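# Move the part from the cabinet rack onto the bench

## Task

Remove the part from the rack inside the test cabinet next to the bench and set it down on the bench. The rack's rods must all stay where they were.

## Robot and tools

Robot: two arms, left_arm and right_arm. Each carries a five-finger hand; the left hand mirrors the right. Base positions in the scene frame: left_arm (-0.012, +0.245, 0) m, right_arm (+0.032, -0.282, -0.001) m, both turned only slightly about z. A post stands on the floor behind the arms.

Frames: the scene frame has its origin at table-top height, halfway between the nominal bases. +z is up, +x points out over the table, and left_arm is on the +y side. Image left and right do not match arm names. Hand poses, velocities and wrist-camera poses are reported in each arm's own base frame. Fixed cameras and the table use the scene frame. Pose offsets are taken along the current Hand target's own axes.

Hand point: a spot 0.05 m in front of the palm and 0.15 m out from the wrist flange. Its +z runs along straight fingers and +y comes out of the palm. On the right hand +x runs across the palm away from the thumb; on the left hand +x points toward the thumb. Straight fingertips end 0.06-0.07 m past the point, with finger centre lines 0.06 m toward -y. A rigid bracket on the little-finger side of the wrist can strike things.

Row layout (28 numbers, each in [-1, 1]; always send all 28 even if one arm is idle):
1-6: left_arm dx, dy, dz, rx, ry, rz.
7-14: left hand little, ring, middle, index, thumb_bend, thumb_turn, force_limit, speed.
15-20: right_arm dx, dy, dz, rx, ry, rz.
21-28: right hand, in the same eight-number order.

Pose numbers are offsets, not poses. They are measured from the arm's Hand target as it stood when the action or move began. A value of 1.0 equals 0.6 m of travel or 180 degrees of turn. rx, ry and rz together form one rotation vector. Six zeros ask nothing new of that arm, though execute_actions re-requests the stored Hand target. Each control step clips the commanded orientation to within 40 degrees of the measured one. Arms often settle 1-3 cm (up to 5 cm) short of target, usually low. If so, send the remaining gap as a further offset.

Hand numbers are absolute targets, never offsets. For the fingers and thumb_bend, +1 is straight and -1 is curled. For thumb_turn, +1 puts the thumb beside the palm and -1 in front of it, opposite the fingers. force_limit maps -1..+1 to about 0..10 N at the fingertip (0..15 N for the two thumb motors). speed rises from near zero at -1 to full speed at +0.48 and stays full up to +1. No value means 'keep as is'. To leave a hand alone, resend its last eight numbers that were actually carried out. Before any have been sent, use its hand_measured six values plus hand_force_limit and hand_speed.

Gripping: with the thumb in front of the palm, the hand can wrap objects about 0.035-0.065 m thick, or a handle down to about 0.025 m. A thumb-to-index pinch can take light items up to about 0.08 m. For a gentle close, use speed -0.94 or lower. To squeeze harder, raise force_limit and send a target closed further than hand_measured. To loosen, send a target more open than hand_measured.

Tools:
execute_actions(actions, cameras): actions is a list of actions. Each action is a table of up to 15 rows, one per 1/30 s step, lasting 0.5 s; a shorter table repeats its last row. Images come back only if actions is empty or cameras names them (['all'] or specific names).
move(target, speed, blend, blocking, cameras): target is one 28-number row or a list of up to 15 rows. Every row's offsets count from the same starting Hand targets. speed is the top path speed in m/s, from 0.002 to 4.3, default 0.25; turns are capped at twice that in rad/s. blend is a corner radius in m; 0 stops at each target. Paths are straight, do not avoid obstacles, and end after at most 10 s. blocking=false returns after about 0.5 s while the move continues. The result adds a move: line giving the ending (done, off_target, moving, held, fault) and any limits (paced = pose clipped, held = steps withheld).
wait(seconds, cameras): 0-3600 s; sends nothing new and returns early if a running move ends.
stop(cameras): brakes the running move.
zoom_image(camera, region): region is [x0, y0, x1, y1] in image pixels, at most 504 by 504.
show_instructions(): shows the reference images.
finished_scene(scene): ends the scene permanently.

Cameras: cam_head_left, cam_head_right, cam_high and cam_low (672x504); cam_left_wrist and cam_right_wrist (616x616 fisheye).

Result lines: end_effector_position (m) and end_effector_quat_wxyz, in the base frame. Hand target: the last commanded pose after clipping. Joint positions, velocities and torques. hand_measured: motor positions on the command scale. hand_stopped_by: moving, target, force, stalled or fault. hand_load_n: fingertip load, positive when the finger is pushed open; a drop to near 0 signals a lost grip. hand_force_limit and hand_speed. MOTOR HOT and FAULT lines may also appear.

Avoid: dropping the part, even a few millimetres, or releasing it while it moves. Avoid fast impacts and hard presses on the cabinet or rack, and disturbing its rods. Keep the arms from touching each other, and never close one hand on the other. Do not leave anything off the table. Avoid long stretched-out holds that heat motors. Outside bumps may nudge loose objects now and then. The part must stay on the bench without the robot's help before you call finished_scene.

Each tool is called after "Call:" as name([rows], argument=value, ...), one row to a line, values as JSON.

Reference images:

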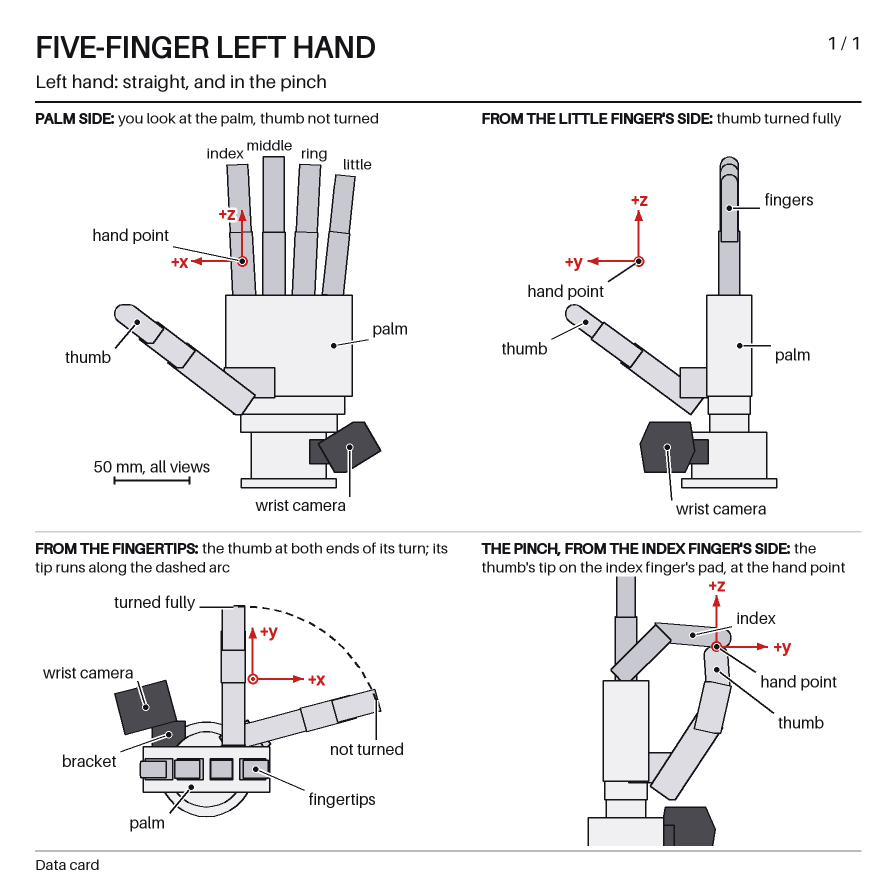

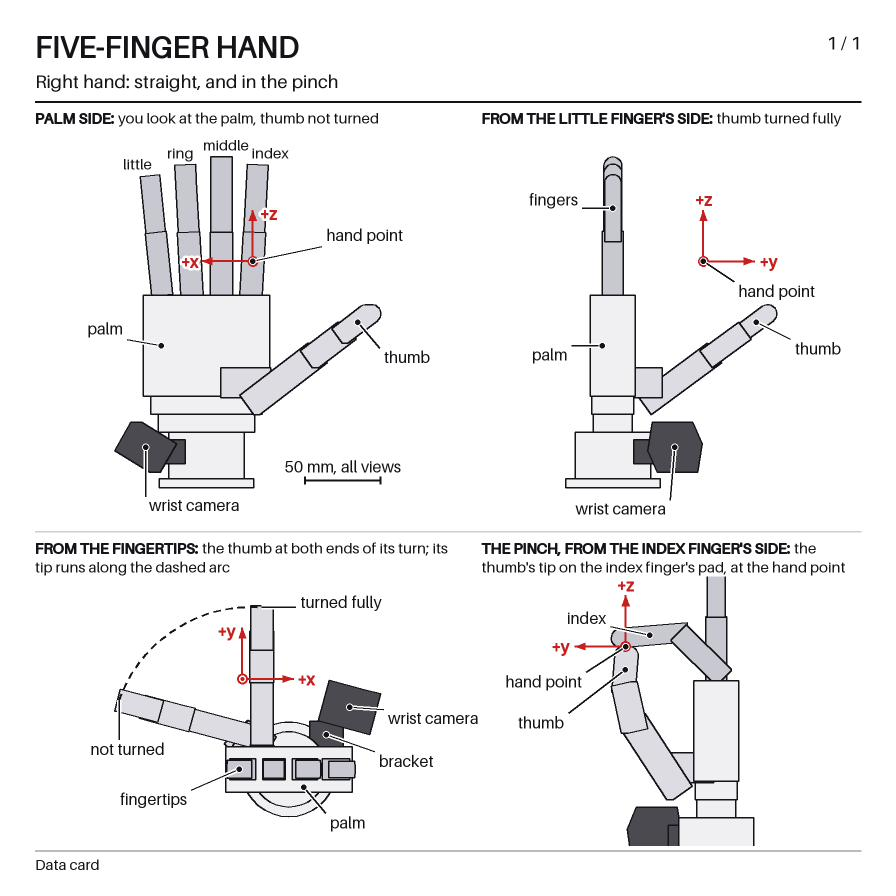

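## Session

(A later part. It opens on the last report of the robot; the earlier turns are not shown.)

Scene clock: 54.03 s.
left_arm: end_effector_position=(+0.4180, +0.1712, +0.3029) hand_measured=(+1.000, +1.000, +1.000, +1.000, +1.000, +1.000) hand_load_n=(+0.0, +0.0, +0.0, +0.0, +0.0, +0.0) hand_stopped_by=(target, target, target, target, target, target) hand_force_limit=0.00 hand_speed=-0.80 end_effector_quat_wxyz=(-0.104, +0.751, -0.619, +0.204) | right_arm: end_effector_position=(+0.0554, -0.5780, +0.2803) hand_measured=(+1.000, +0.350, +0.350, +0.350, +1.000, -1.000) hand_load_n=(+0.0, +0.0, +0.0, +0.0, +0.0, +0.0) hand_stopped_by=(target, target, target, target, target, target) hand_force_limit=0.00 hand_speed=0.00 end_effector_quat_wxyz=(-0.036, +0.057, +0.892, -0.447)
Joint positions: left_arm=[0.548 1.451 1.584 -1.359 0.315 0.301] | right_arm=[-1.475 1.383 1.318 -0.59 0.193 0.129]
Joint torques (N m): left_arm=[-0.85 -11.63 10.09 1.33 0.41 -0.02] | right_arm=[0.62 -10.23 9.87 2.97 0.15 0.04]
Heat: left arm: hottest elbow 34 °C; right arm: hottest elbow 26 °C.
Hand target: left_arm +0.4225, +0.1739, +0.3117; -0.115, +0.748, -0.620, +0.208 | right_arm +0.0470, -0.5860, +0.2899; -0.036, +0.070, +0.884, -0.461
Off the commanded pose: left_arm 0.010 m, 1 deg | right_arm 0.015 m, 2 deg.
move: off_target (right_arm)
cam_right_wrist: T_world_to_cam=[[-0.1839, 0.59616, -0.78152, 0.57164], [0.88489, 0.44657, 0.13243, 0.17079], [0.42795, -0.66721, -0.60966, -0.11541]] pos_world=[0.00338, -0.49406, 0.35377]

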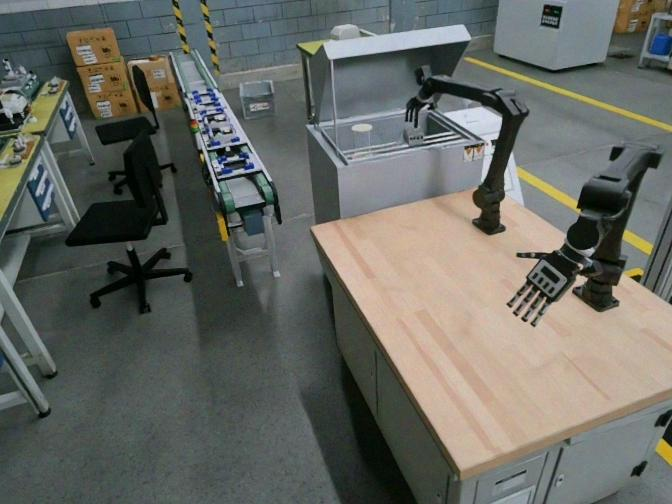

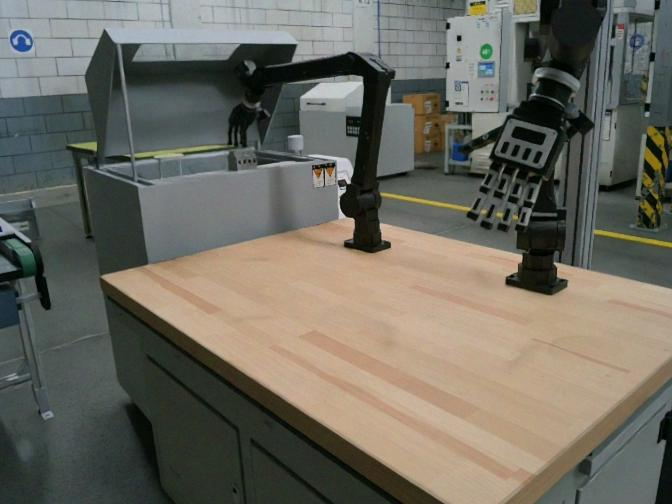

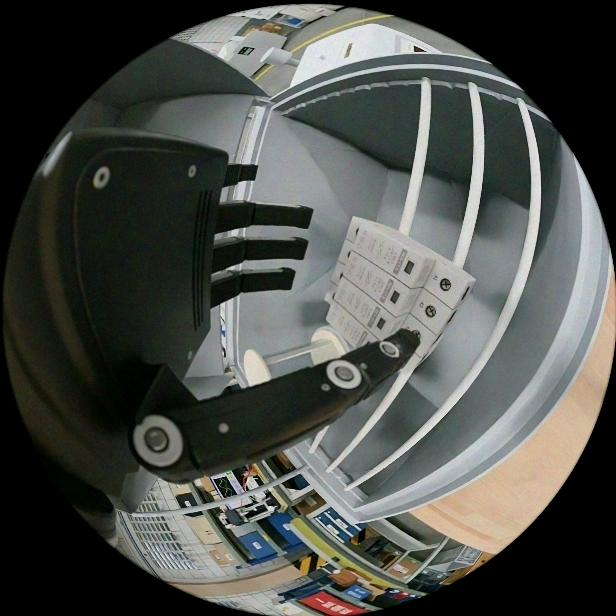

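Call:
move(target=[0,0,0,0,0,0,1,1,1,1,1,1,0,-0.8,0,0.0321,0.0224,0,0,0,1,0.35,0.35,0.35,1,-1,0,0], speed=0.04, cameras=["cam_high","cam_low","cam_right_wrist"])

Call:
zoom_image(camera="cam_right_wrist", region=[250, 180, 510, 440])

Call:
zoom_image(camera="cam_high", region=[385, 80, 445, 150])

Call:
zoom_image(camera="cam_low", region=[205, 80, 285, 180])

Scene clock: 57.80 s.
left_arm: end_effector_position=(+0.4180, +0.1712, +0.3029) hand_measured=(+1.000, +1.000, +1.000, +1.000, +1.000, +1.000) hand_load_n=(+0.0, +0.0, +0.0, +0.0, +0.0, +0.0) hand_stopped_by=(target, target, target, target, target, target) hand_force_limit=0.00 hand_speed=-0.80 end_effector_quat_wxyz=(-0.104, +0.751, -0.619, +0.204) | right_arm: end_effector_position=(+0.0554, -0.5772, +0.2600) hand_measured=(+1.000, +0.350, +0.350, +0.350, +1.000, -1.000) hand_load_n=(+0.0, +0.0, +0.0, +0.0, +0.0, +0.5) hand_stopped_by=(target, target, target, target, target, target) hand_force_limit=0.00 hand_speed=0.00 end_effector_quat_wxyz=(-0.036, +0.058, +0.891, -0.449)
Joint positions: left_arm=[0.548 1.451 1.584 -1.359 0.315 0.301] | right_arm=[-1.475 1.383 1.262 -0.529 0.193 0.129]
Joint torques (N m): left_arm=[-0.67 -11.81 10.03 1.29 0.41 -0.02] | right_arm=[0.62 -9.7 9.8 3 0.15 0.02]
Heat: left arm: hottest elbow 34 °C; right arm: hottest elbow 26 °C.
Hand target: left_arm +0.4225, +0.1739, +0.3117; -0.115, +0.748, -0.620, +0.208 | right_arm +0.0470, -0.5860, +0.2662; -0.036, +0.070, +0.884, -0.461
Off the commanded pose: left_arm 0.010 m, 1 deg | right_arm 0.014 m, 2 deg.
move: off_target (right_arm)
cam_right_wrist: T_world_to_cam=[[-0.1831, 0.59177, -0.78504, 0.5537], [0.88488, 0.44712, 0.13066, 0.17394], [0.42833, -0.67074, -0.60551, -0.13032]] pos_world=[0.00328, -0.49284, 0.33304]

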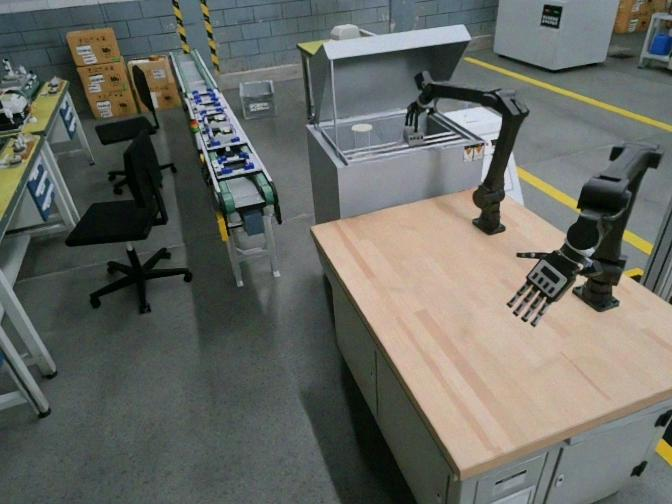

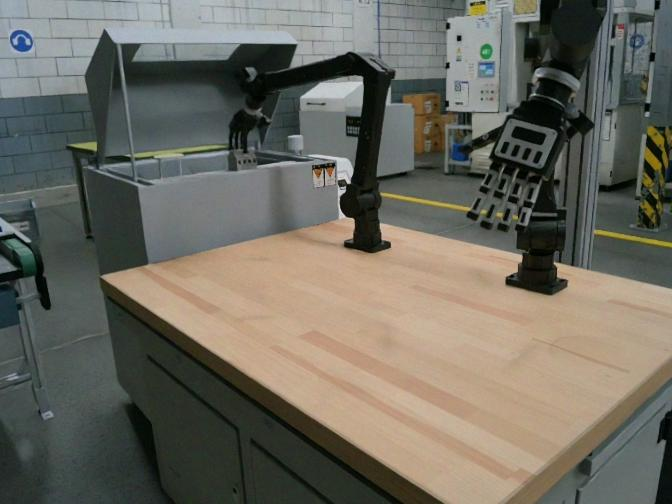

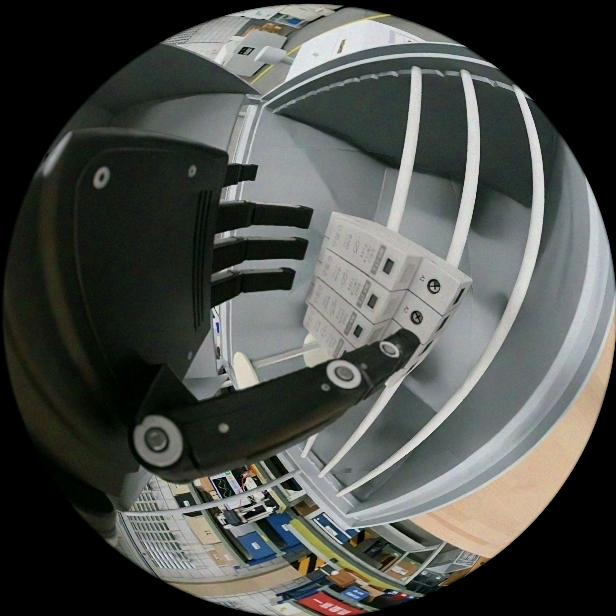

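Scaled by 1.938 from the camera's image (finer frame: 880x880).

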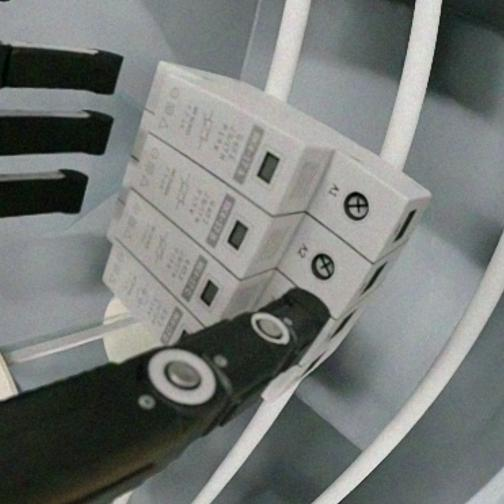

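Scaled by 7.200 from the camera's image (finer frame: 960x720).

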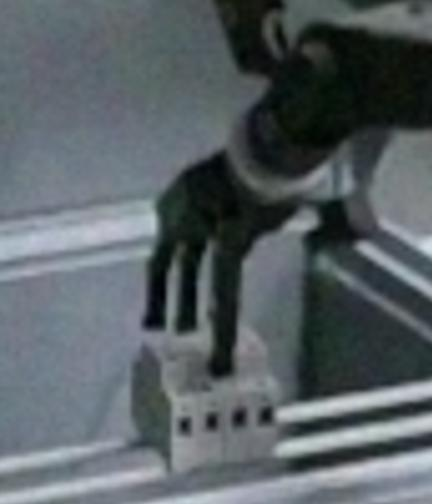

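Scaled by 5.040 from the camera's image (finer frame: 960x720).

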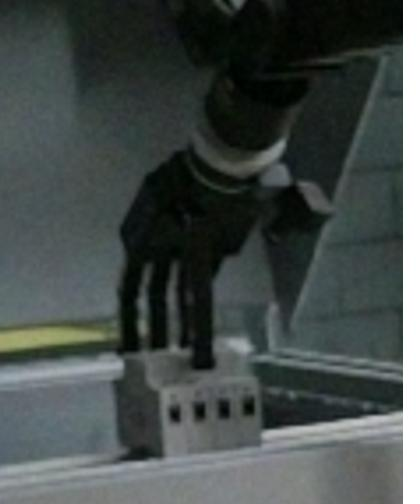

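Call:
move(target=[0,0,0,0,0,0,1,1,1,1,1,1,0,-0.8,0,0.0055,0.0038,0,0,0,1,0.1,0.1,0.1,1,-1,-0.7,-0.7], speed=0.04, cameras=["cam_high","cam_right_wrist"])

Call:
zoom_image(camera="cam_right_wrist", region=[200, 180, 460, 440])

Scene clock: 59.70 s.
left_arm: end_effector_position=(+0.4180, +0.1712, +0.3029) hand_measured=(+1.000, +1.000, +1.000, +1.000, +1.000, +1.000) hand_load_n=(+0.0, +0.0, +0.0, +0.0, +0.0, +0.0) hand_stopped_by=(target, target, target, target, target, target) hand_force_limit=0.00 hand_speed=-0.80 end_effector_quat_wxyz=(-0.104, +0.751, -0.619, +0.204) | right_arm: end_effector_position=(+0.0554, -0.5771, +0.2569) hand_measured=(+1.000, +0.100, +0.100, +0.100, +1.000, -1.000) hand_load_n=(+0.0, +0.0, +0.0, +0.0, +0.0, +0.0) hand_stopped_by=(target, target, target, target, target, target) hand_force_limit=-0.70 hand_speed=-0.70 end_effector_quat_wxyz=(-0.036, +0.058, +0.891, -0.450)
Joint positions: left_arm=[0.548 1.451 1.584 -1.359 0.315 0.301] | right_arm=[-1.475 1.383 1.253 -0.519 0.193 0.13]
Joint torques (N m): left_arm=[-0.85 -11.69 10.04 1.33 0.41 -0.01] | right_arm=[0.56 -9.52 9.83 3.02 0.14 0.01]
Heat: left arm: hottest elbow 34 °C; right arm: hottest elbow 26 °C.
Hand target: left_arm +0.4225, +0.1739, +0.3117; -0.115, +0.748, -0.620, +0.208 | right_arm +0.0471, -0.5861, +0.2624; -0.036, +0.070, +0.884, -0.461
Off the commanded pose: left_arm 0.010 m, 1 deg | right_arm 0.013 m, 2 deg.
move: off_target (right_arm)
cam_right_wrist: T_world_to_cam=[[-0.18264, 0.59086, -0.78582, 0.55073], [0.88492, 0.44709, 0.13049, 0.17428], [0.42844, -0.67156, -0.60452, -0.13284]] pos_world=[0.00328, -0.49254, 0.32973]

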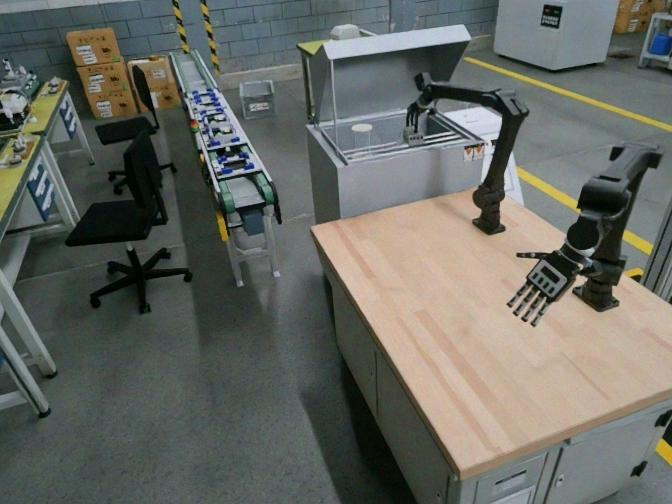

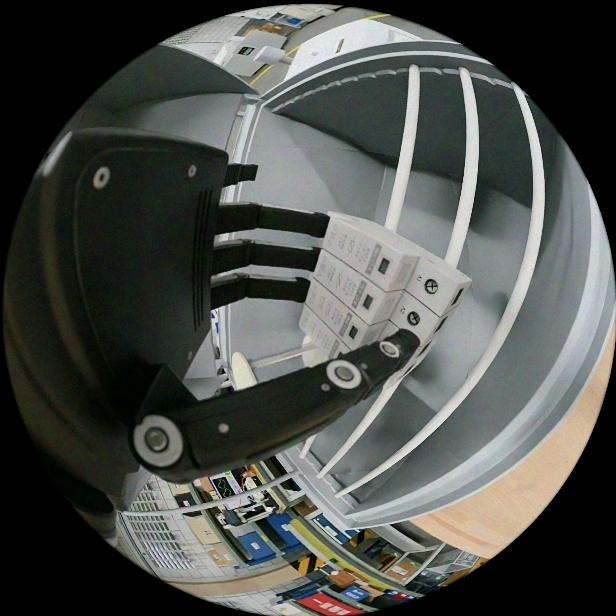

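Scaled by 1.938 from the camera's image (finer frame: 880x880).

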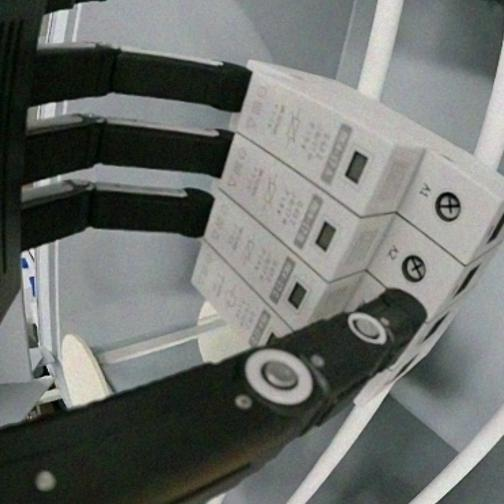

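Call:
move(target=[0,0,0,0,0,0,1,1,1,1,1,1,0,-0.8,0,0,0,0,0,0,1,0.1,0.1,0.1,0.82,-1,-0.8,-0.9], cameras=["cam_right_wrist"])

Call:
zoom_image(camera="cam_right_wrist", region=[200, 180, 460, 440])

Scene clock: 61.87 s.
left_arm: end_effector_position=(+0.4180, +0.1712, +0.3029) hand_measured=(+1.000, +1.000, +1.000, +1.000, +1.000, +1.000) hand_load_n=(+0.0, +0.0, +0.0, -0.5, +0.0, +0.0) hand_stopped_by=(target, target, target, target, target, target) hand_force_limit=0.00 hand_speed=-0.80 end_effector_quat_wxyz=(-0.104, +0.751, -0.619, +0.204) | right_arm: end_effector_position=(+0.0554, -0.5771, +0.2569) hand_measured=(+1.000, +0.100, +0.100, +0.100, +0.820, -1.000) hand_load_n=(+0.0, +0.0, +0.0, +0.0, +0.0, +0.0) hand_stopped_by=(target, target, target, target, target, target) hand_force_limit=-0.80 hand_speed=-0.90 end_effector_quat_wxyz=(-0.036, +0.058, +0.891, -0.450)
Joint positions: left_arm=[0.548 1.451 1.584 -1.359 0.315 0.301] | right_arm=[-1.475 1.383 1.253 -0.519 0.193 0.13]
Joint torques (N m): left_arm=[-0.67 -11.63 9.99 1.29 0.39 -0.01] | right_arm=[0.62 -9.52 9.77 3.02 0.15 0.02]
Heat: left arm: hottest elbow 35 °C; right arm: hottest elbow 26 °C.
Hand target: left_arm +0.4225, +0.1739, +0.3117; -0.115, +0.748, -0.620, +0.208 | right_arm +0.0471, -0.5861, +0.2624; -0.036, +0.070, +0.884, -0.461
Off the commanded pose: left_arm 0.010 m, 1 deg | right_arm 0.013 m, 2 deg.
move: done
cam_right_wrist: T_world_to_cam=[[-0.18264, 0.59086, -0.78582, 0.55073], [0.88492, 0.44709, 0.13049, 0.17428], [0.42844, -0.67156, -0.60452, -0.13284]] pos_world=[0.00328, -0.49254, 0.32973]

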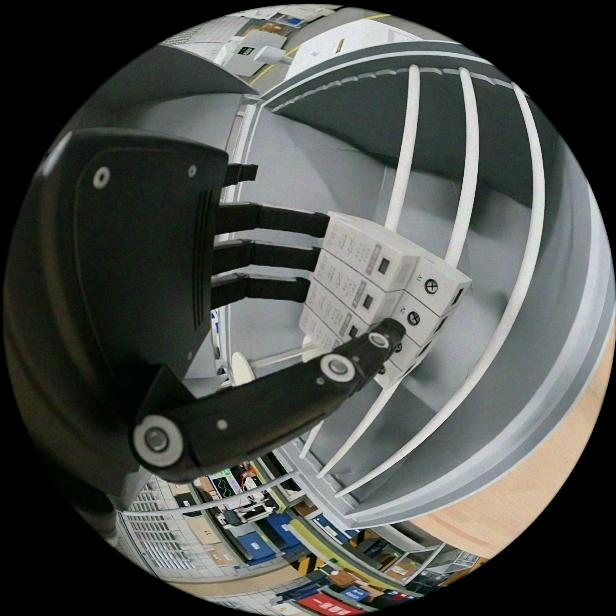

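Scaled by 1.938 from the camera's image (finer frame: 880x880).

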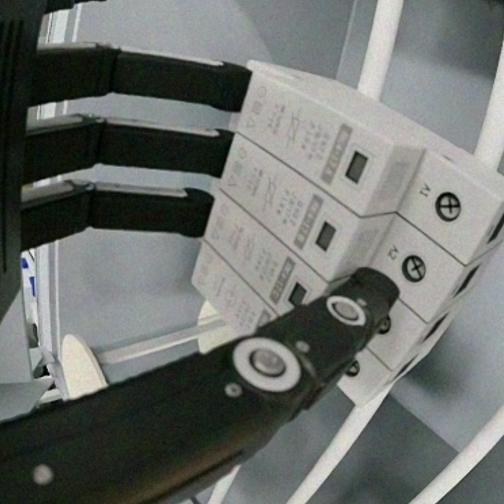

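Call:
move(target=[0,0,0,0,0,0,1,1,1,1,1,1,0,-0.8,0,0,0,0,0,0,1,-0.02,-0.02,-0.02,0.76,-1,-0.85,-0.94], cameras=["cam_right_wrist"])

Call:
zoom_image(camera="cam_right_wrist", region=[250, 180, 430, 360])

Scene clock: 63.40 s.
left_arm: end_effector_position=(+0.4180, +0.1712, +0.3029) hand_measured=(+1.000, +1.000, +1.000, +1.000, +1.000, +1.000) hand_load_n=(+0.0, +0.0, -0.5, +0.0, +0.0, +0.0) hand_stopped_by=(target, target, target, target, target, target) hand_force_limit=0.00 hand_speed=-0.80 end_effector_quat_wxyz=(-0.104, +0.751, -0.619, +0.204) | right_arm: end_effector_position=(+0.0554, -0.5772, +0.2570) hand_measured=(+1.000, -0.020, +0.016, +0.000, +0.766, -1.000) hand_load_n=(+0.0, +0.0, +0.0, +1.0, +1.5, +0.0) hand_stopped_by=(target, target, force, force, force, target) hand_force_limit=-0.85 hand_speed=-0.94 end_effector_quat_wxyz=(-0.036, +0.058, +0.890, -0.450)
Joint positions: left_arm=[0.548 1.451 1.584 -1.359 0.315 0.301] | right_arm=[-1.475 1.383 1.253 -0.518 0.193 0.13]
Joint torques (N m): left_arm=[-0.62 -11.69 10.06 1.32 0.39 -0.02] | right_arm=[0.62 -9.52 9.77 2.99 0.14 0.01]
Heat: left arm: hottest elbow 35 °C; right arm: hottest elbow 27 °C.
Hand target: left_arm +0.4225, +0.1739, +0.3117; -0.115, +0.748, -0.620, +0.208 | right_arm +0.0471, -0.5860, +0.2624; -0.036, +0.070, +0.884, -0.461
Off the commanded pose: left_arm 0.010 m, 1 deg | right_arm 0.013 m, 2 deg.
move: done
cam_right_wrist: T_world_to_cam=[[-0.18261, 0.59027, -0.78628, 0.55072], [0.88493, 0.44716, 0.13017, 0.17445], [0.42843, -0.67203, -0.60401, -0.13326]] pos_world=[0.00328, -0.49264, 0.32983]

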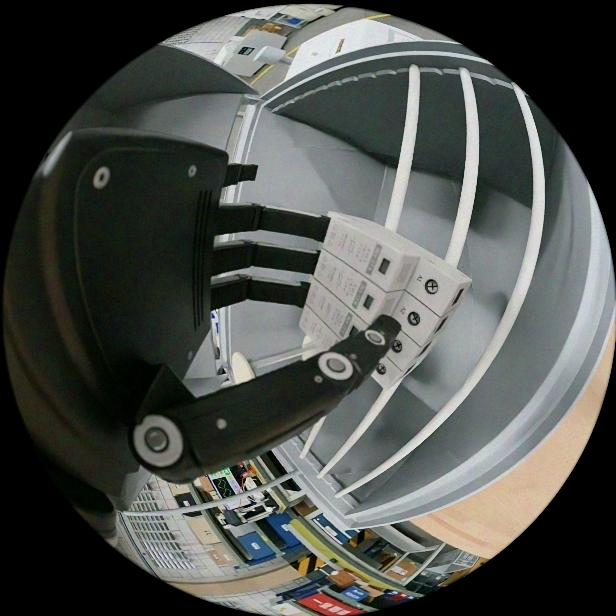

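Scaled by 2.800 from the camera's image (finer frame: 880x880).

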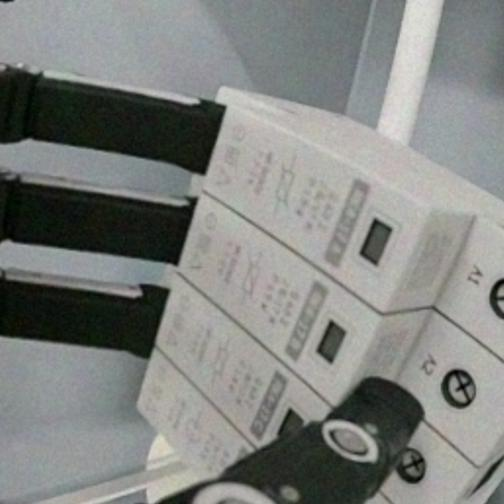

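Call:
move(target=[0,0,0,0,0,0,1,1,1,1,1,1,0,-0.8,0,0,0,0,0,0,1,-0.3,-0.3,-0.3,0.6,-1,-0.5,-0.92], cameras=["cam_right_wrist"])

Call:
zoom_image(camera="cam_right_wrist", region=[250, 180, 500, 430])

Scene clock: 64.73 s.
left_arm: end_effector_position=(+0.4180, +0.1712, +0.3029) hand_measured=(+1.000, +1.000, +1.000, +1.000, +1.000, +1.000) hand_load_n=(+0.0, +0.0, +0.0, +0.0, +0.0, +0.0) hand_stopped_by=(target, target, target, target, target, target) hand_force_limit=0.00 hand_speed=-0.80 end_effector_quat_wxyz=(-0.104, +0.751, -0.619, +0.204) | right_arm: end_effector_position=(+0.0554, -0.5776, +0.2568) hand_measured=(+1.000, -0.040, +0.002, -0.014, +0.762, -1.000) hand_load_n=(+0.0, +3.5, +2.5, +3.0, +6.0, +1.0) hand_stopped_by=(target, force, force, force, force, target) hand_force_limit=-0.50 hand_speed=-0.92 end_effector_quat_wxyz=(-0.036, +0.058, +0.890, -0.450)
Joint positions: left_arm=[0.548 1.451 1.584 -1.359 0.315 0.301] | right_arm=[-1.475 1.384 1.253 -0.517 0.193 0.13]
Joint torques (N m): left_arm=[-0.85 -11.69 9.99 1.35 0.42 0.01] | right_arm=[0.56 -9.64 9.77 2.92 0.13 0.01]
Heat: left arm: hottest elbow 35 °C; right arm: hottest elbow 27 °C.
Hand target: left_arm +0.4225, +0.1739, +0.3117; -0.115, +0.748, -0.620, +0.208 | right_arm +0.0470, -0.5860, +0.2624; -0.036, +0.070, +0.884, -0.461
Off the commanded pose: left_arm 0.010 m, 1 deg | right_arm 0.013 m, 2 deg.
move: done
cam_right_wrist: T_world_to_cam=[[-0.18181, 0.59004, -0.78664, 0.55074], [0.8852, 0.44657, 0.13037, 0.17425], [0.42822, -0.67263, -0.60349, -0.13404]] pos_world=[0.00328, -0.49294, 0.32962]

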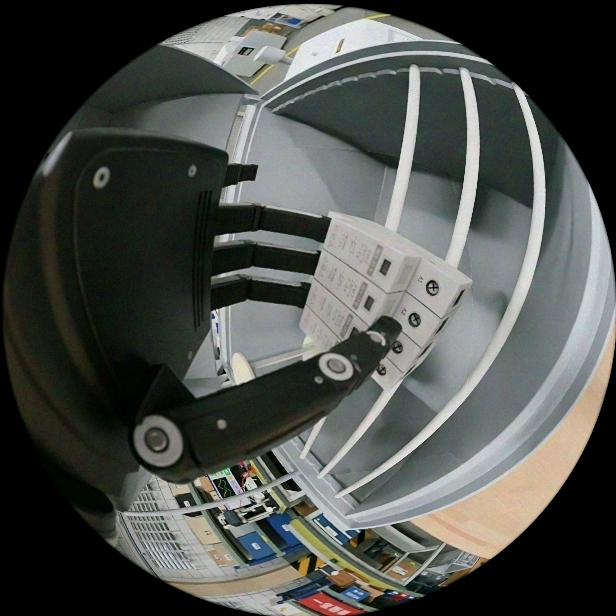

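Scaled by 2.016 from the camera's image (finer frame: 880x880).

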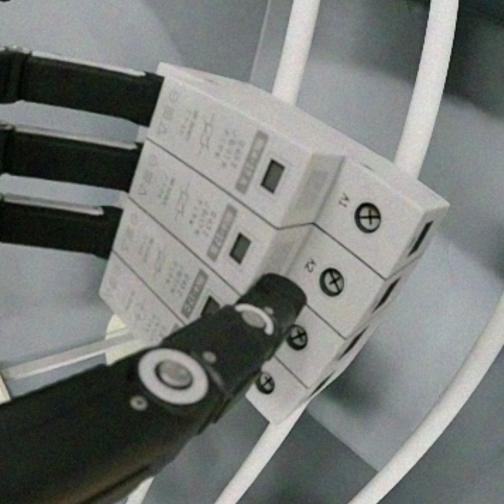

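Call:
move(target=[0,0,0,0,0,0,1,1,1,1,1,1,0,-0.8,0,0,0,0,0,0,1,-0.35,-0.35,-0.35,0.55,-1,-0.05,-0.92], cameras=[])

Scene clock: 65.60 s.
left_arm: end_effector_position=(+0.4180, +0.1712, +0.3029) hand_measured=(+1.000, +1.000, +1.000, +1.000, +1.000, +1.000) hand_load_n=(+0.0, +0.0, +0.0, +0.0, +0.0, +0.0) hand_stopped_by=(target, target, target, target, target, target) hand_force_limit=0.00 hand_speed=-0.80 end_effector_quat_wxyz=(-0.104, +0.751, -0.619, +0.204) | right_arm: end_effector_position=(+0.0555, -0.5777, +0.2569) hand_measured=(+1.000, -0.062, -0.018, -0.042, +0.762, -1.000) hand_load_n=(+0.0, +4.0, +4.5, +6.5, +13.0, +0.5) hand_stopped_by=(target, force, force, force, force, target) hand_force_limit=-0.05 hand_speed=-0.92 end_effector_quat_wxyz=(-0.036, +0.059, +0.890, -0.450)
Joint positions: left_arm=[0.548 1.451 1.584 -1.359 0.315 0.301] | right_arm=[-1.475 1.384 1.253 -0.516 0.193 0.131]
Joint torques (N m): left_arm=[-0.85 -11.81 10.02 1.35 0.42 0] | right_arm=[0.62 -9.64 9.77 2.92 0.14 0]
Heat: left arm: hottest elbow 35 °C; right arm: hottest elbow 27 °C.
Hand target: left_arm +0.4225, +0.1739, +0.3117; -0.115, +0.748, -0.620, +0.208 | right_arm +0.0471, -0.5860, +0.2624; -0.036, +0.070, +0.884, -0.461
Off the commanded pose: left_arm 0.010 m, 1 deg | right_arm 0.013 m, 2 deg.
move: done

Call:
move(target=[0,0,0,0,0,0,1,1,1,1,1,1,0,-0.8,0,-0.041,-0.0286,0,0,0,1,-0.35,-0.35,-0.35,0.55,-1,-0.05,-0.92], speed=0.04, cameras=["cam_high","cam_low","cam_right_wrist"])

Call:
zoom_image(camera="cam_right_wrist", region=[250, 180, 500, 430])

Call:
zoom_image(camera="cam_low", region=[205, 80, 285, 180])

Scene clock: 67.30 s.
left_arm: end_effector_position=(+0.4180, +0.1712, +0.3029) hand_measured=(+1.000, +1.000, +1.000, +1.000, +1.000, +1.000) hand_load_n=(+0.0, +0.0, +0.0, +0.0, +0.0, +0.0) hand_stopped_by=(target, target, target, target, target, target) hand_force_limit=0.00 hand_speed=-0.80 end_effector_quat_wxyz=(-0.104, +0.751, -0.619, +0.204) | right_arm: end_effector_position=(+0.0551, -0.5724, +0.2569) hand_measured=(+1.000, -0.062, -0.018, -0.042, +0.762, -1.000) hand_load_n=(+0.0, +3.5, +3.5, +5.0, +15.0, +1.0) hand_stopped_by=(target, force, force, force, force, target) hand_force_limit=-0.05 hand_speed=-0.92 end_effector_quat_wxyz=(-0.037, +0.058, +0.896, -0.438)
Joint positions: left_arm=[0.548 1.451 1.584 -1.359 0.315 0.301] | right_arm=[-1.475 1.384 1.266 -0.558 0.193 0.133]
Joint torques (N m): left_arm=[-0.67 -11.93 10.02 1.32 0.41 -0.01] | right_arm=[0.62 -10.58 13.94 1.48 0.14 -0.02]
Heat: left arm: hottest elbow 35 °C; right arm: hottest elbow 27 °C.
Hand target: left_arm +0.4225, +0.1739, +0.3117; -0.115, +0.748, -0.620, +0.208 | right_arm +0.0470, -0.5860, +0.2923; -0.036, +0.070, +0.884, -0.461
Off the commanded pose: left_arm 0.010 m, 1 deg | right_arm 0.039 m, 3 deg.
move: off_target (right_arm)
cam_right_wrist: T_world_to_cam=[[-0.18123, 0.61163, -0.77011, 0.5558], [0.88599, 0.4414, 0.14206, 0.16621], [0.42681, -0.65656, -0.62189, -0.11651]] pos_world=[0.00319, -0.4898, 0.33196]

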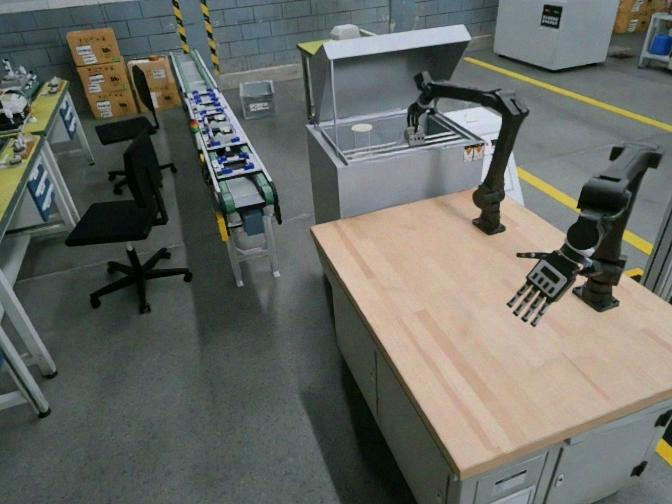

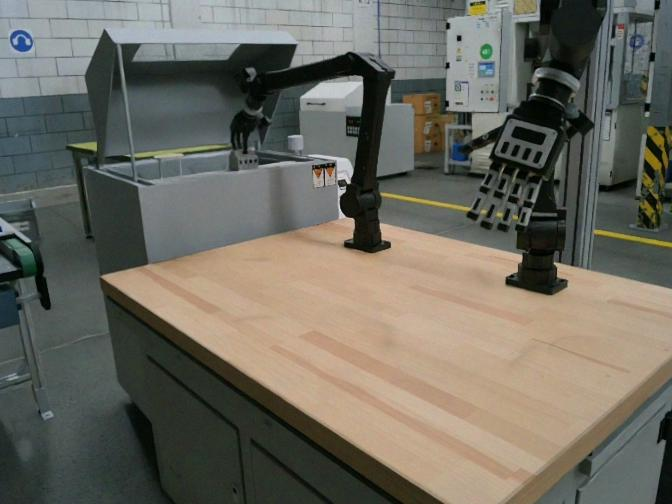

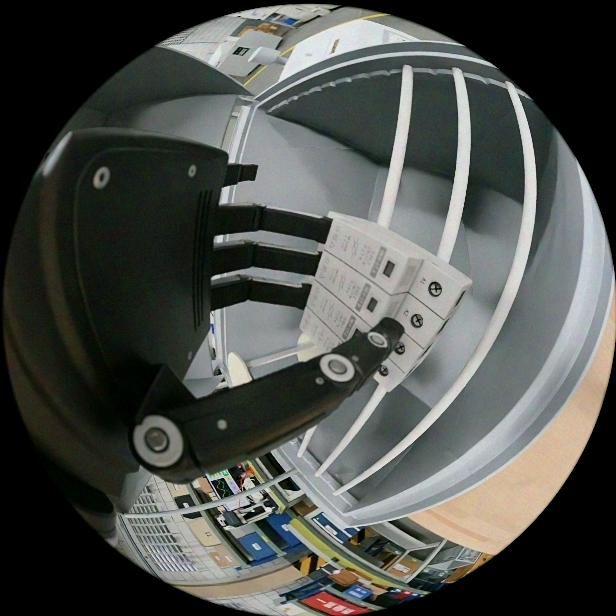

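Scaled by 2.016 from the camera's image (finer frame: 880x880).

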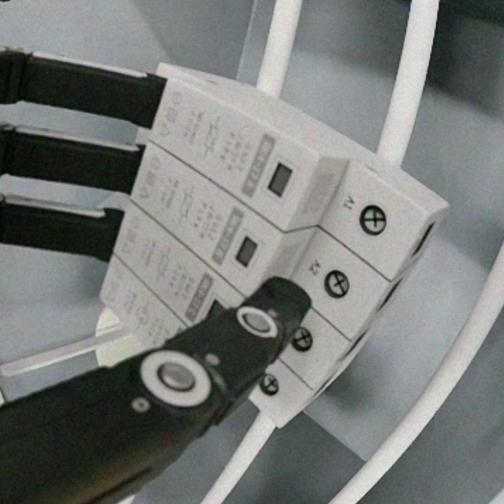

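Scaled by 5.040 from the camera's image (finer frame: 960x720).

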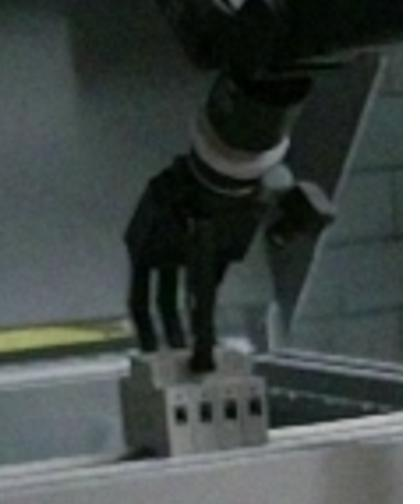

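Call:
zoom_image(camera="cam_high", region=[330, 100, 490, 180])

Call:
zoom_image(camera="cam_right_wrist", region=[340, 40, 580, 280])

Scaled by 3.150 from the camera's image (finer frame: 960x720).

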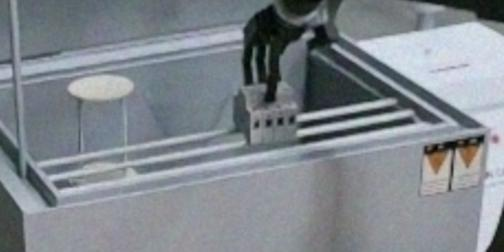

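Scaled by 2.100 from the camera's image (finer frame: 880x880).

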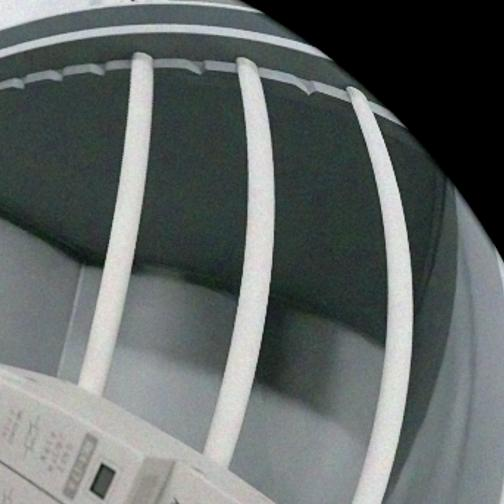

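Call:
move(target=[0,0,0,0,0,0,1,1,1,1,1,1,0,-0.8,0,-0.0205,-0.0143,0,0,0,1,-0.35,-0.35,-0.35,0.55,-1,-0.05,-0.92], speed=0.04, cameras=["cam_high","cam_low","cam_right_wrist"])

Call:
zoom_image(camera="cam_right_wrist", region=[250, 180, 500, 430])

Call:
zoom_image(camera="cam_low", region=[205, 80, 285, 180])

Scene clock: 70.43 s.
left_arm: end_effector_position=(+0.4180, +0.1712, +0.3029) hand_measured=(+1.000, +1.000, +1.000, +1.000, +1.000, +1.000) hand_load_n=(+0.0, +0.0, +0.0, +0.5, -0.5, +0.0) hand_stopped_by=(target, target, target, target, target, target) hand_force_limit=0.00 hand_speed=-0.80 end_effector_quat_wxyz=(-0.104, +0.751, -0.619, +0.204) | right_arm: end_effector_position=(+0.0545, -0.5669, +0.2590) hand_measured=(+1.000, -0.062, -0.018, -0.042, +0.762, -1.000) hand_load_n=(+0.0, +3.5, +3.5, +5.5, +14.0, +1.0) hand_stopped_by=(target, force, force, force, force, target) hand_force_limit=-0.05 hand_speed=-0.92 end_effector_quat_wxyz=(-0.039, +0.057, +0.903, -0.425)
Joint positions: left_arm=[0.548 1.451 1.584 -1.359 0.315 0.301] | right_arm=[-1.475 1.384 1.285 -0.607 0.193 0.133]
Joint torques (N m): left_arm=[-0.91 -11.63 10 1.32 0.42 -0.01] | right_arm=[0.56 -11.05 15.16 1.8 0.15 -0.03]
Heat: left arm: hottest elbow 35 °C; right arm: hottest elbow 27 °C.
Hand target: left_arm +0.4225, +0.1739, +0.3117; -0.115, +0.748, -0.620, +0.208 | right_arm +0.0470, -0.5860, +0.3074; -0.036, +0.070, +0.884, -0.461
Off the commanded pose: left_arm 0.010 m, 1 deg | right_arm 0.052 m, 5 deg.
move: off_target (right_arm)
cam_right_wrist: T_world_to_cam=[[-0.18337, 0.63392, -0.75135, 0.56188], [0.8864, 0.4371, 0.15246, 0.15882], [0.42506, -0.63804, -0.64206, -0.0954]] pos_world=[0.0028, -0.48648, 0.3367]

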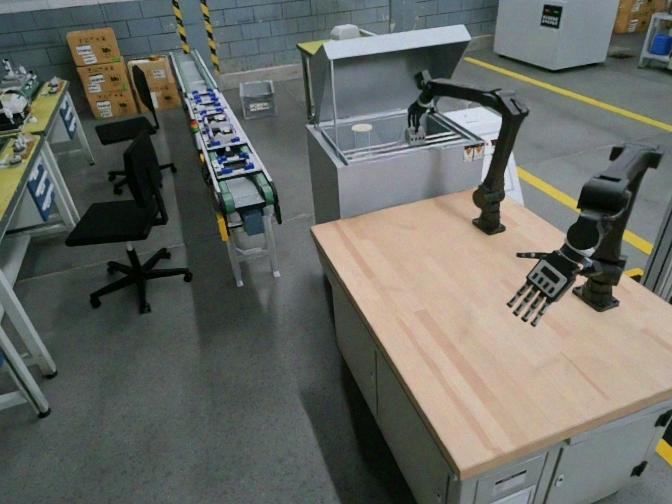

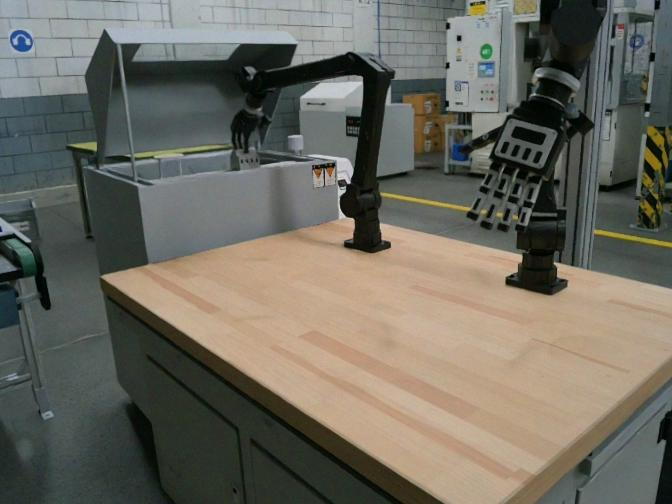

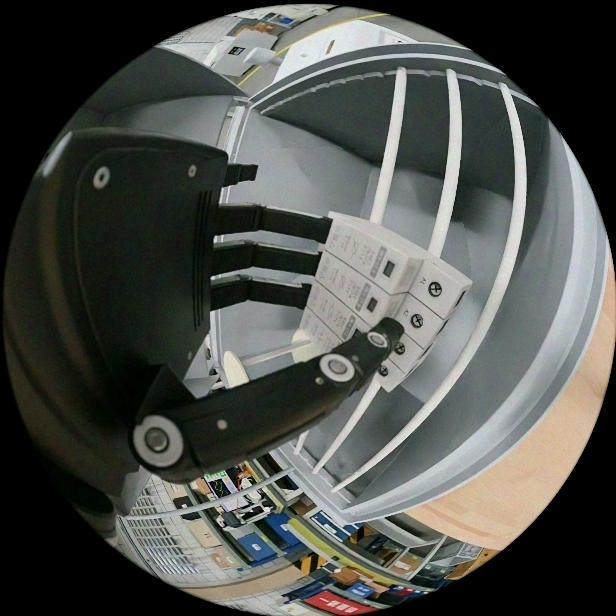

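Scaled by 2.016 from the camera's image (finer frame: 880x880).

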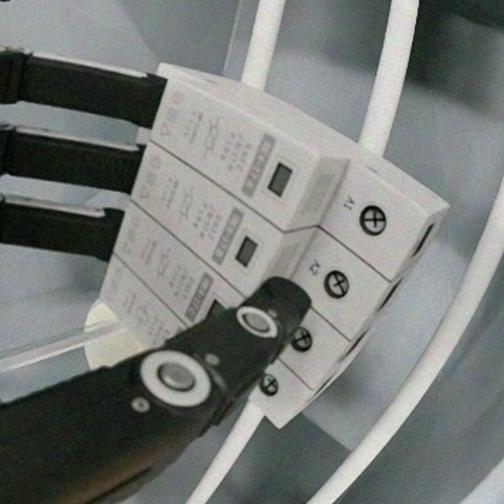

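Scaled by 5.040 from the camera's image (finer frame: 960x720).

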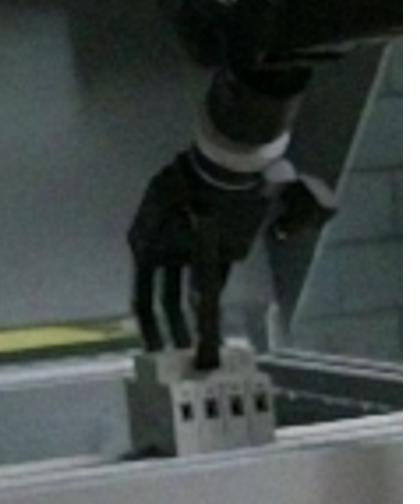

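Call:
move(target=[0,0,0,0,0,0,1,1,1,1,1,1,0,-0.8,-0.0021,-0.0485,-0.0178,0.0222,0,0,1,-0.35,-0.35,-0.35,0.55,-1,-0.05,-0.92], speed=0.04, cameras=["cam_high","cam_low","cam_right_wrist"])

Call:
zoom_image(camera="cam_right_wrist", region=[250, 180, 500, 430])

Call:
zoom_image(camera="cam_low", region=[205, 80, 285, 180])

Scene clock: 75.27 s.
left_arm: end_effector_position=(+0.4180, +0.1712, +0.3029) hand_measured=(+1.000, +1.000, +1.000, +1.000, +1.000, +1.000) hand_load_n=(+0.0, +0.0, +0.0, +0.0, -0.5, +0.0) hand_stopped_by=(target, target, target, target, target, target) hand_force_limit=0.00 hand_speed=-0.80 end_effector_quat_wxyz=(-0.104, +0.751, -0.619, +0.204) | right_arm: end_effector_position=(+0.0521, -0.5701, +0.2655) hand_measured=(+1.000, -0.062, -0.018, -0.042, +0.762, -1.000) hand_load_n=(+0.0, +3.5, +4.0, +5.5, +14.0, +1.0) hand_stopped_by=(target, force, force, force, force, target) hand_force_limit=-0.05 hand_speed=-0.92 end_effector_quat_wxyz=(-0.045, +0.059, +0.900, -0.430)
Joint positions: left_arm=[0.548 1.451 1.584 -1.359 0.315 0.301] | right_arm=[-1.475 1.384 1.297 -0.607 0.206 0.131]
Joint torques (N m): left_arm=[-0.5 -11.87 10.07 1.37 0.4 0] | right_arm=[0.97 -12.86 15.97 2.82 0.18 -0.13]
Heat: left arm: hottest elbow 36 °C; right arm: hottest elbow 28 °C.
Hand target: left_arm +0.4225, +0.1739, +0.3117; -0.115, +0.748, -0.620, +0.208 | right_arm +0.0470, -0.5940, +0.3374; -0.039, +0.069, +0.867, -0.492
Off the commanded pose: left_arm 0.010 m, 1 deg | right_arm 0.076 m, 8 deg.
move: off_target (right_arm)
cam_right_wrist: T_world_to_cam=[[-0.18485, 0.62615, -0.75748, 0.56551], [0.8914, 0.43136, 0.13905, 0.1614], [0.41381, -0.64951, -0.63789, -0.09932]] pos_world=[0.00177, -0.48823, 0.34257]

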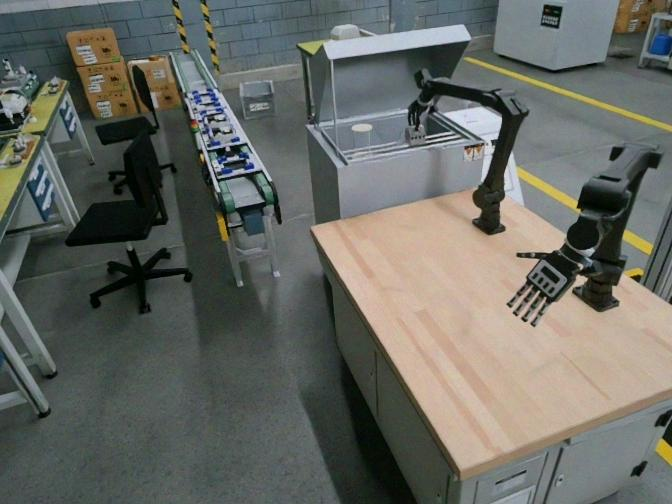

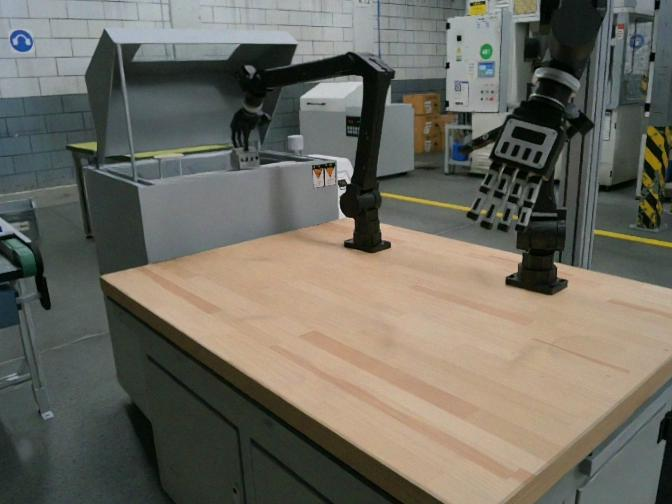

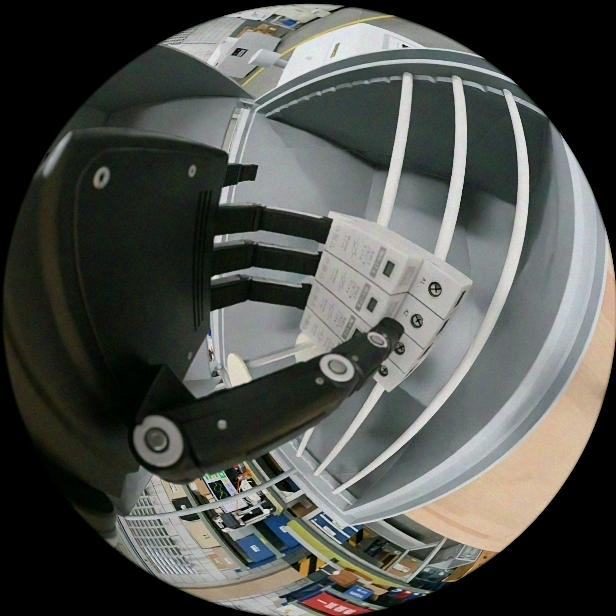

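Scaled by 2.016 from the camera's image (finer frame: 880x880).

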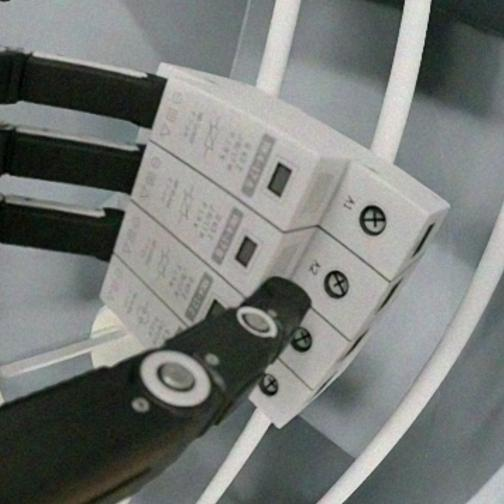

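Scaled by 5.040 from the camera's image (finer frame: 960x720).

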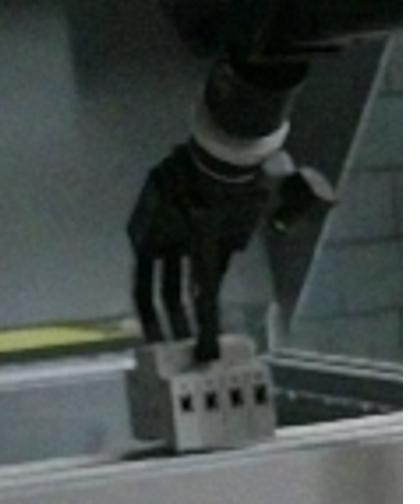

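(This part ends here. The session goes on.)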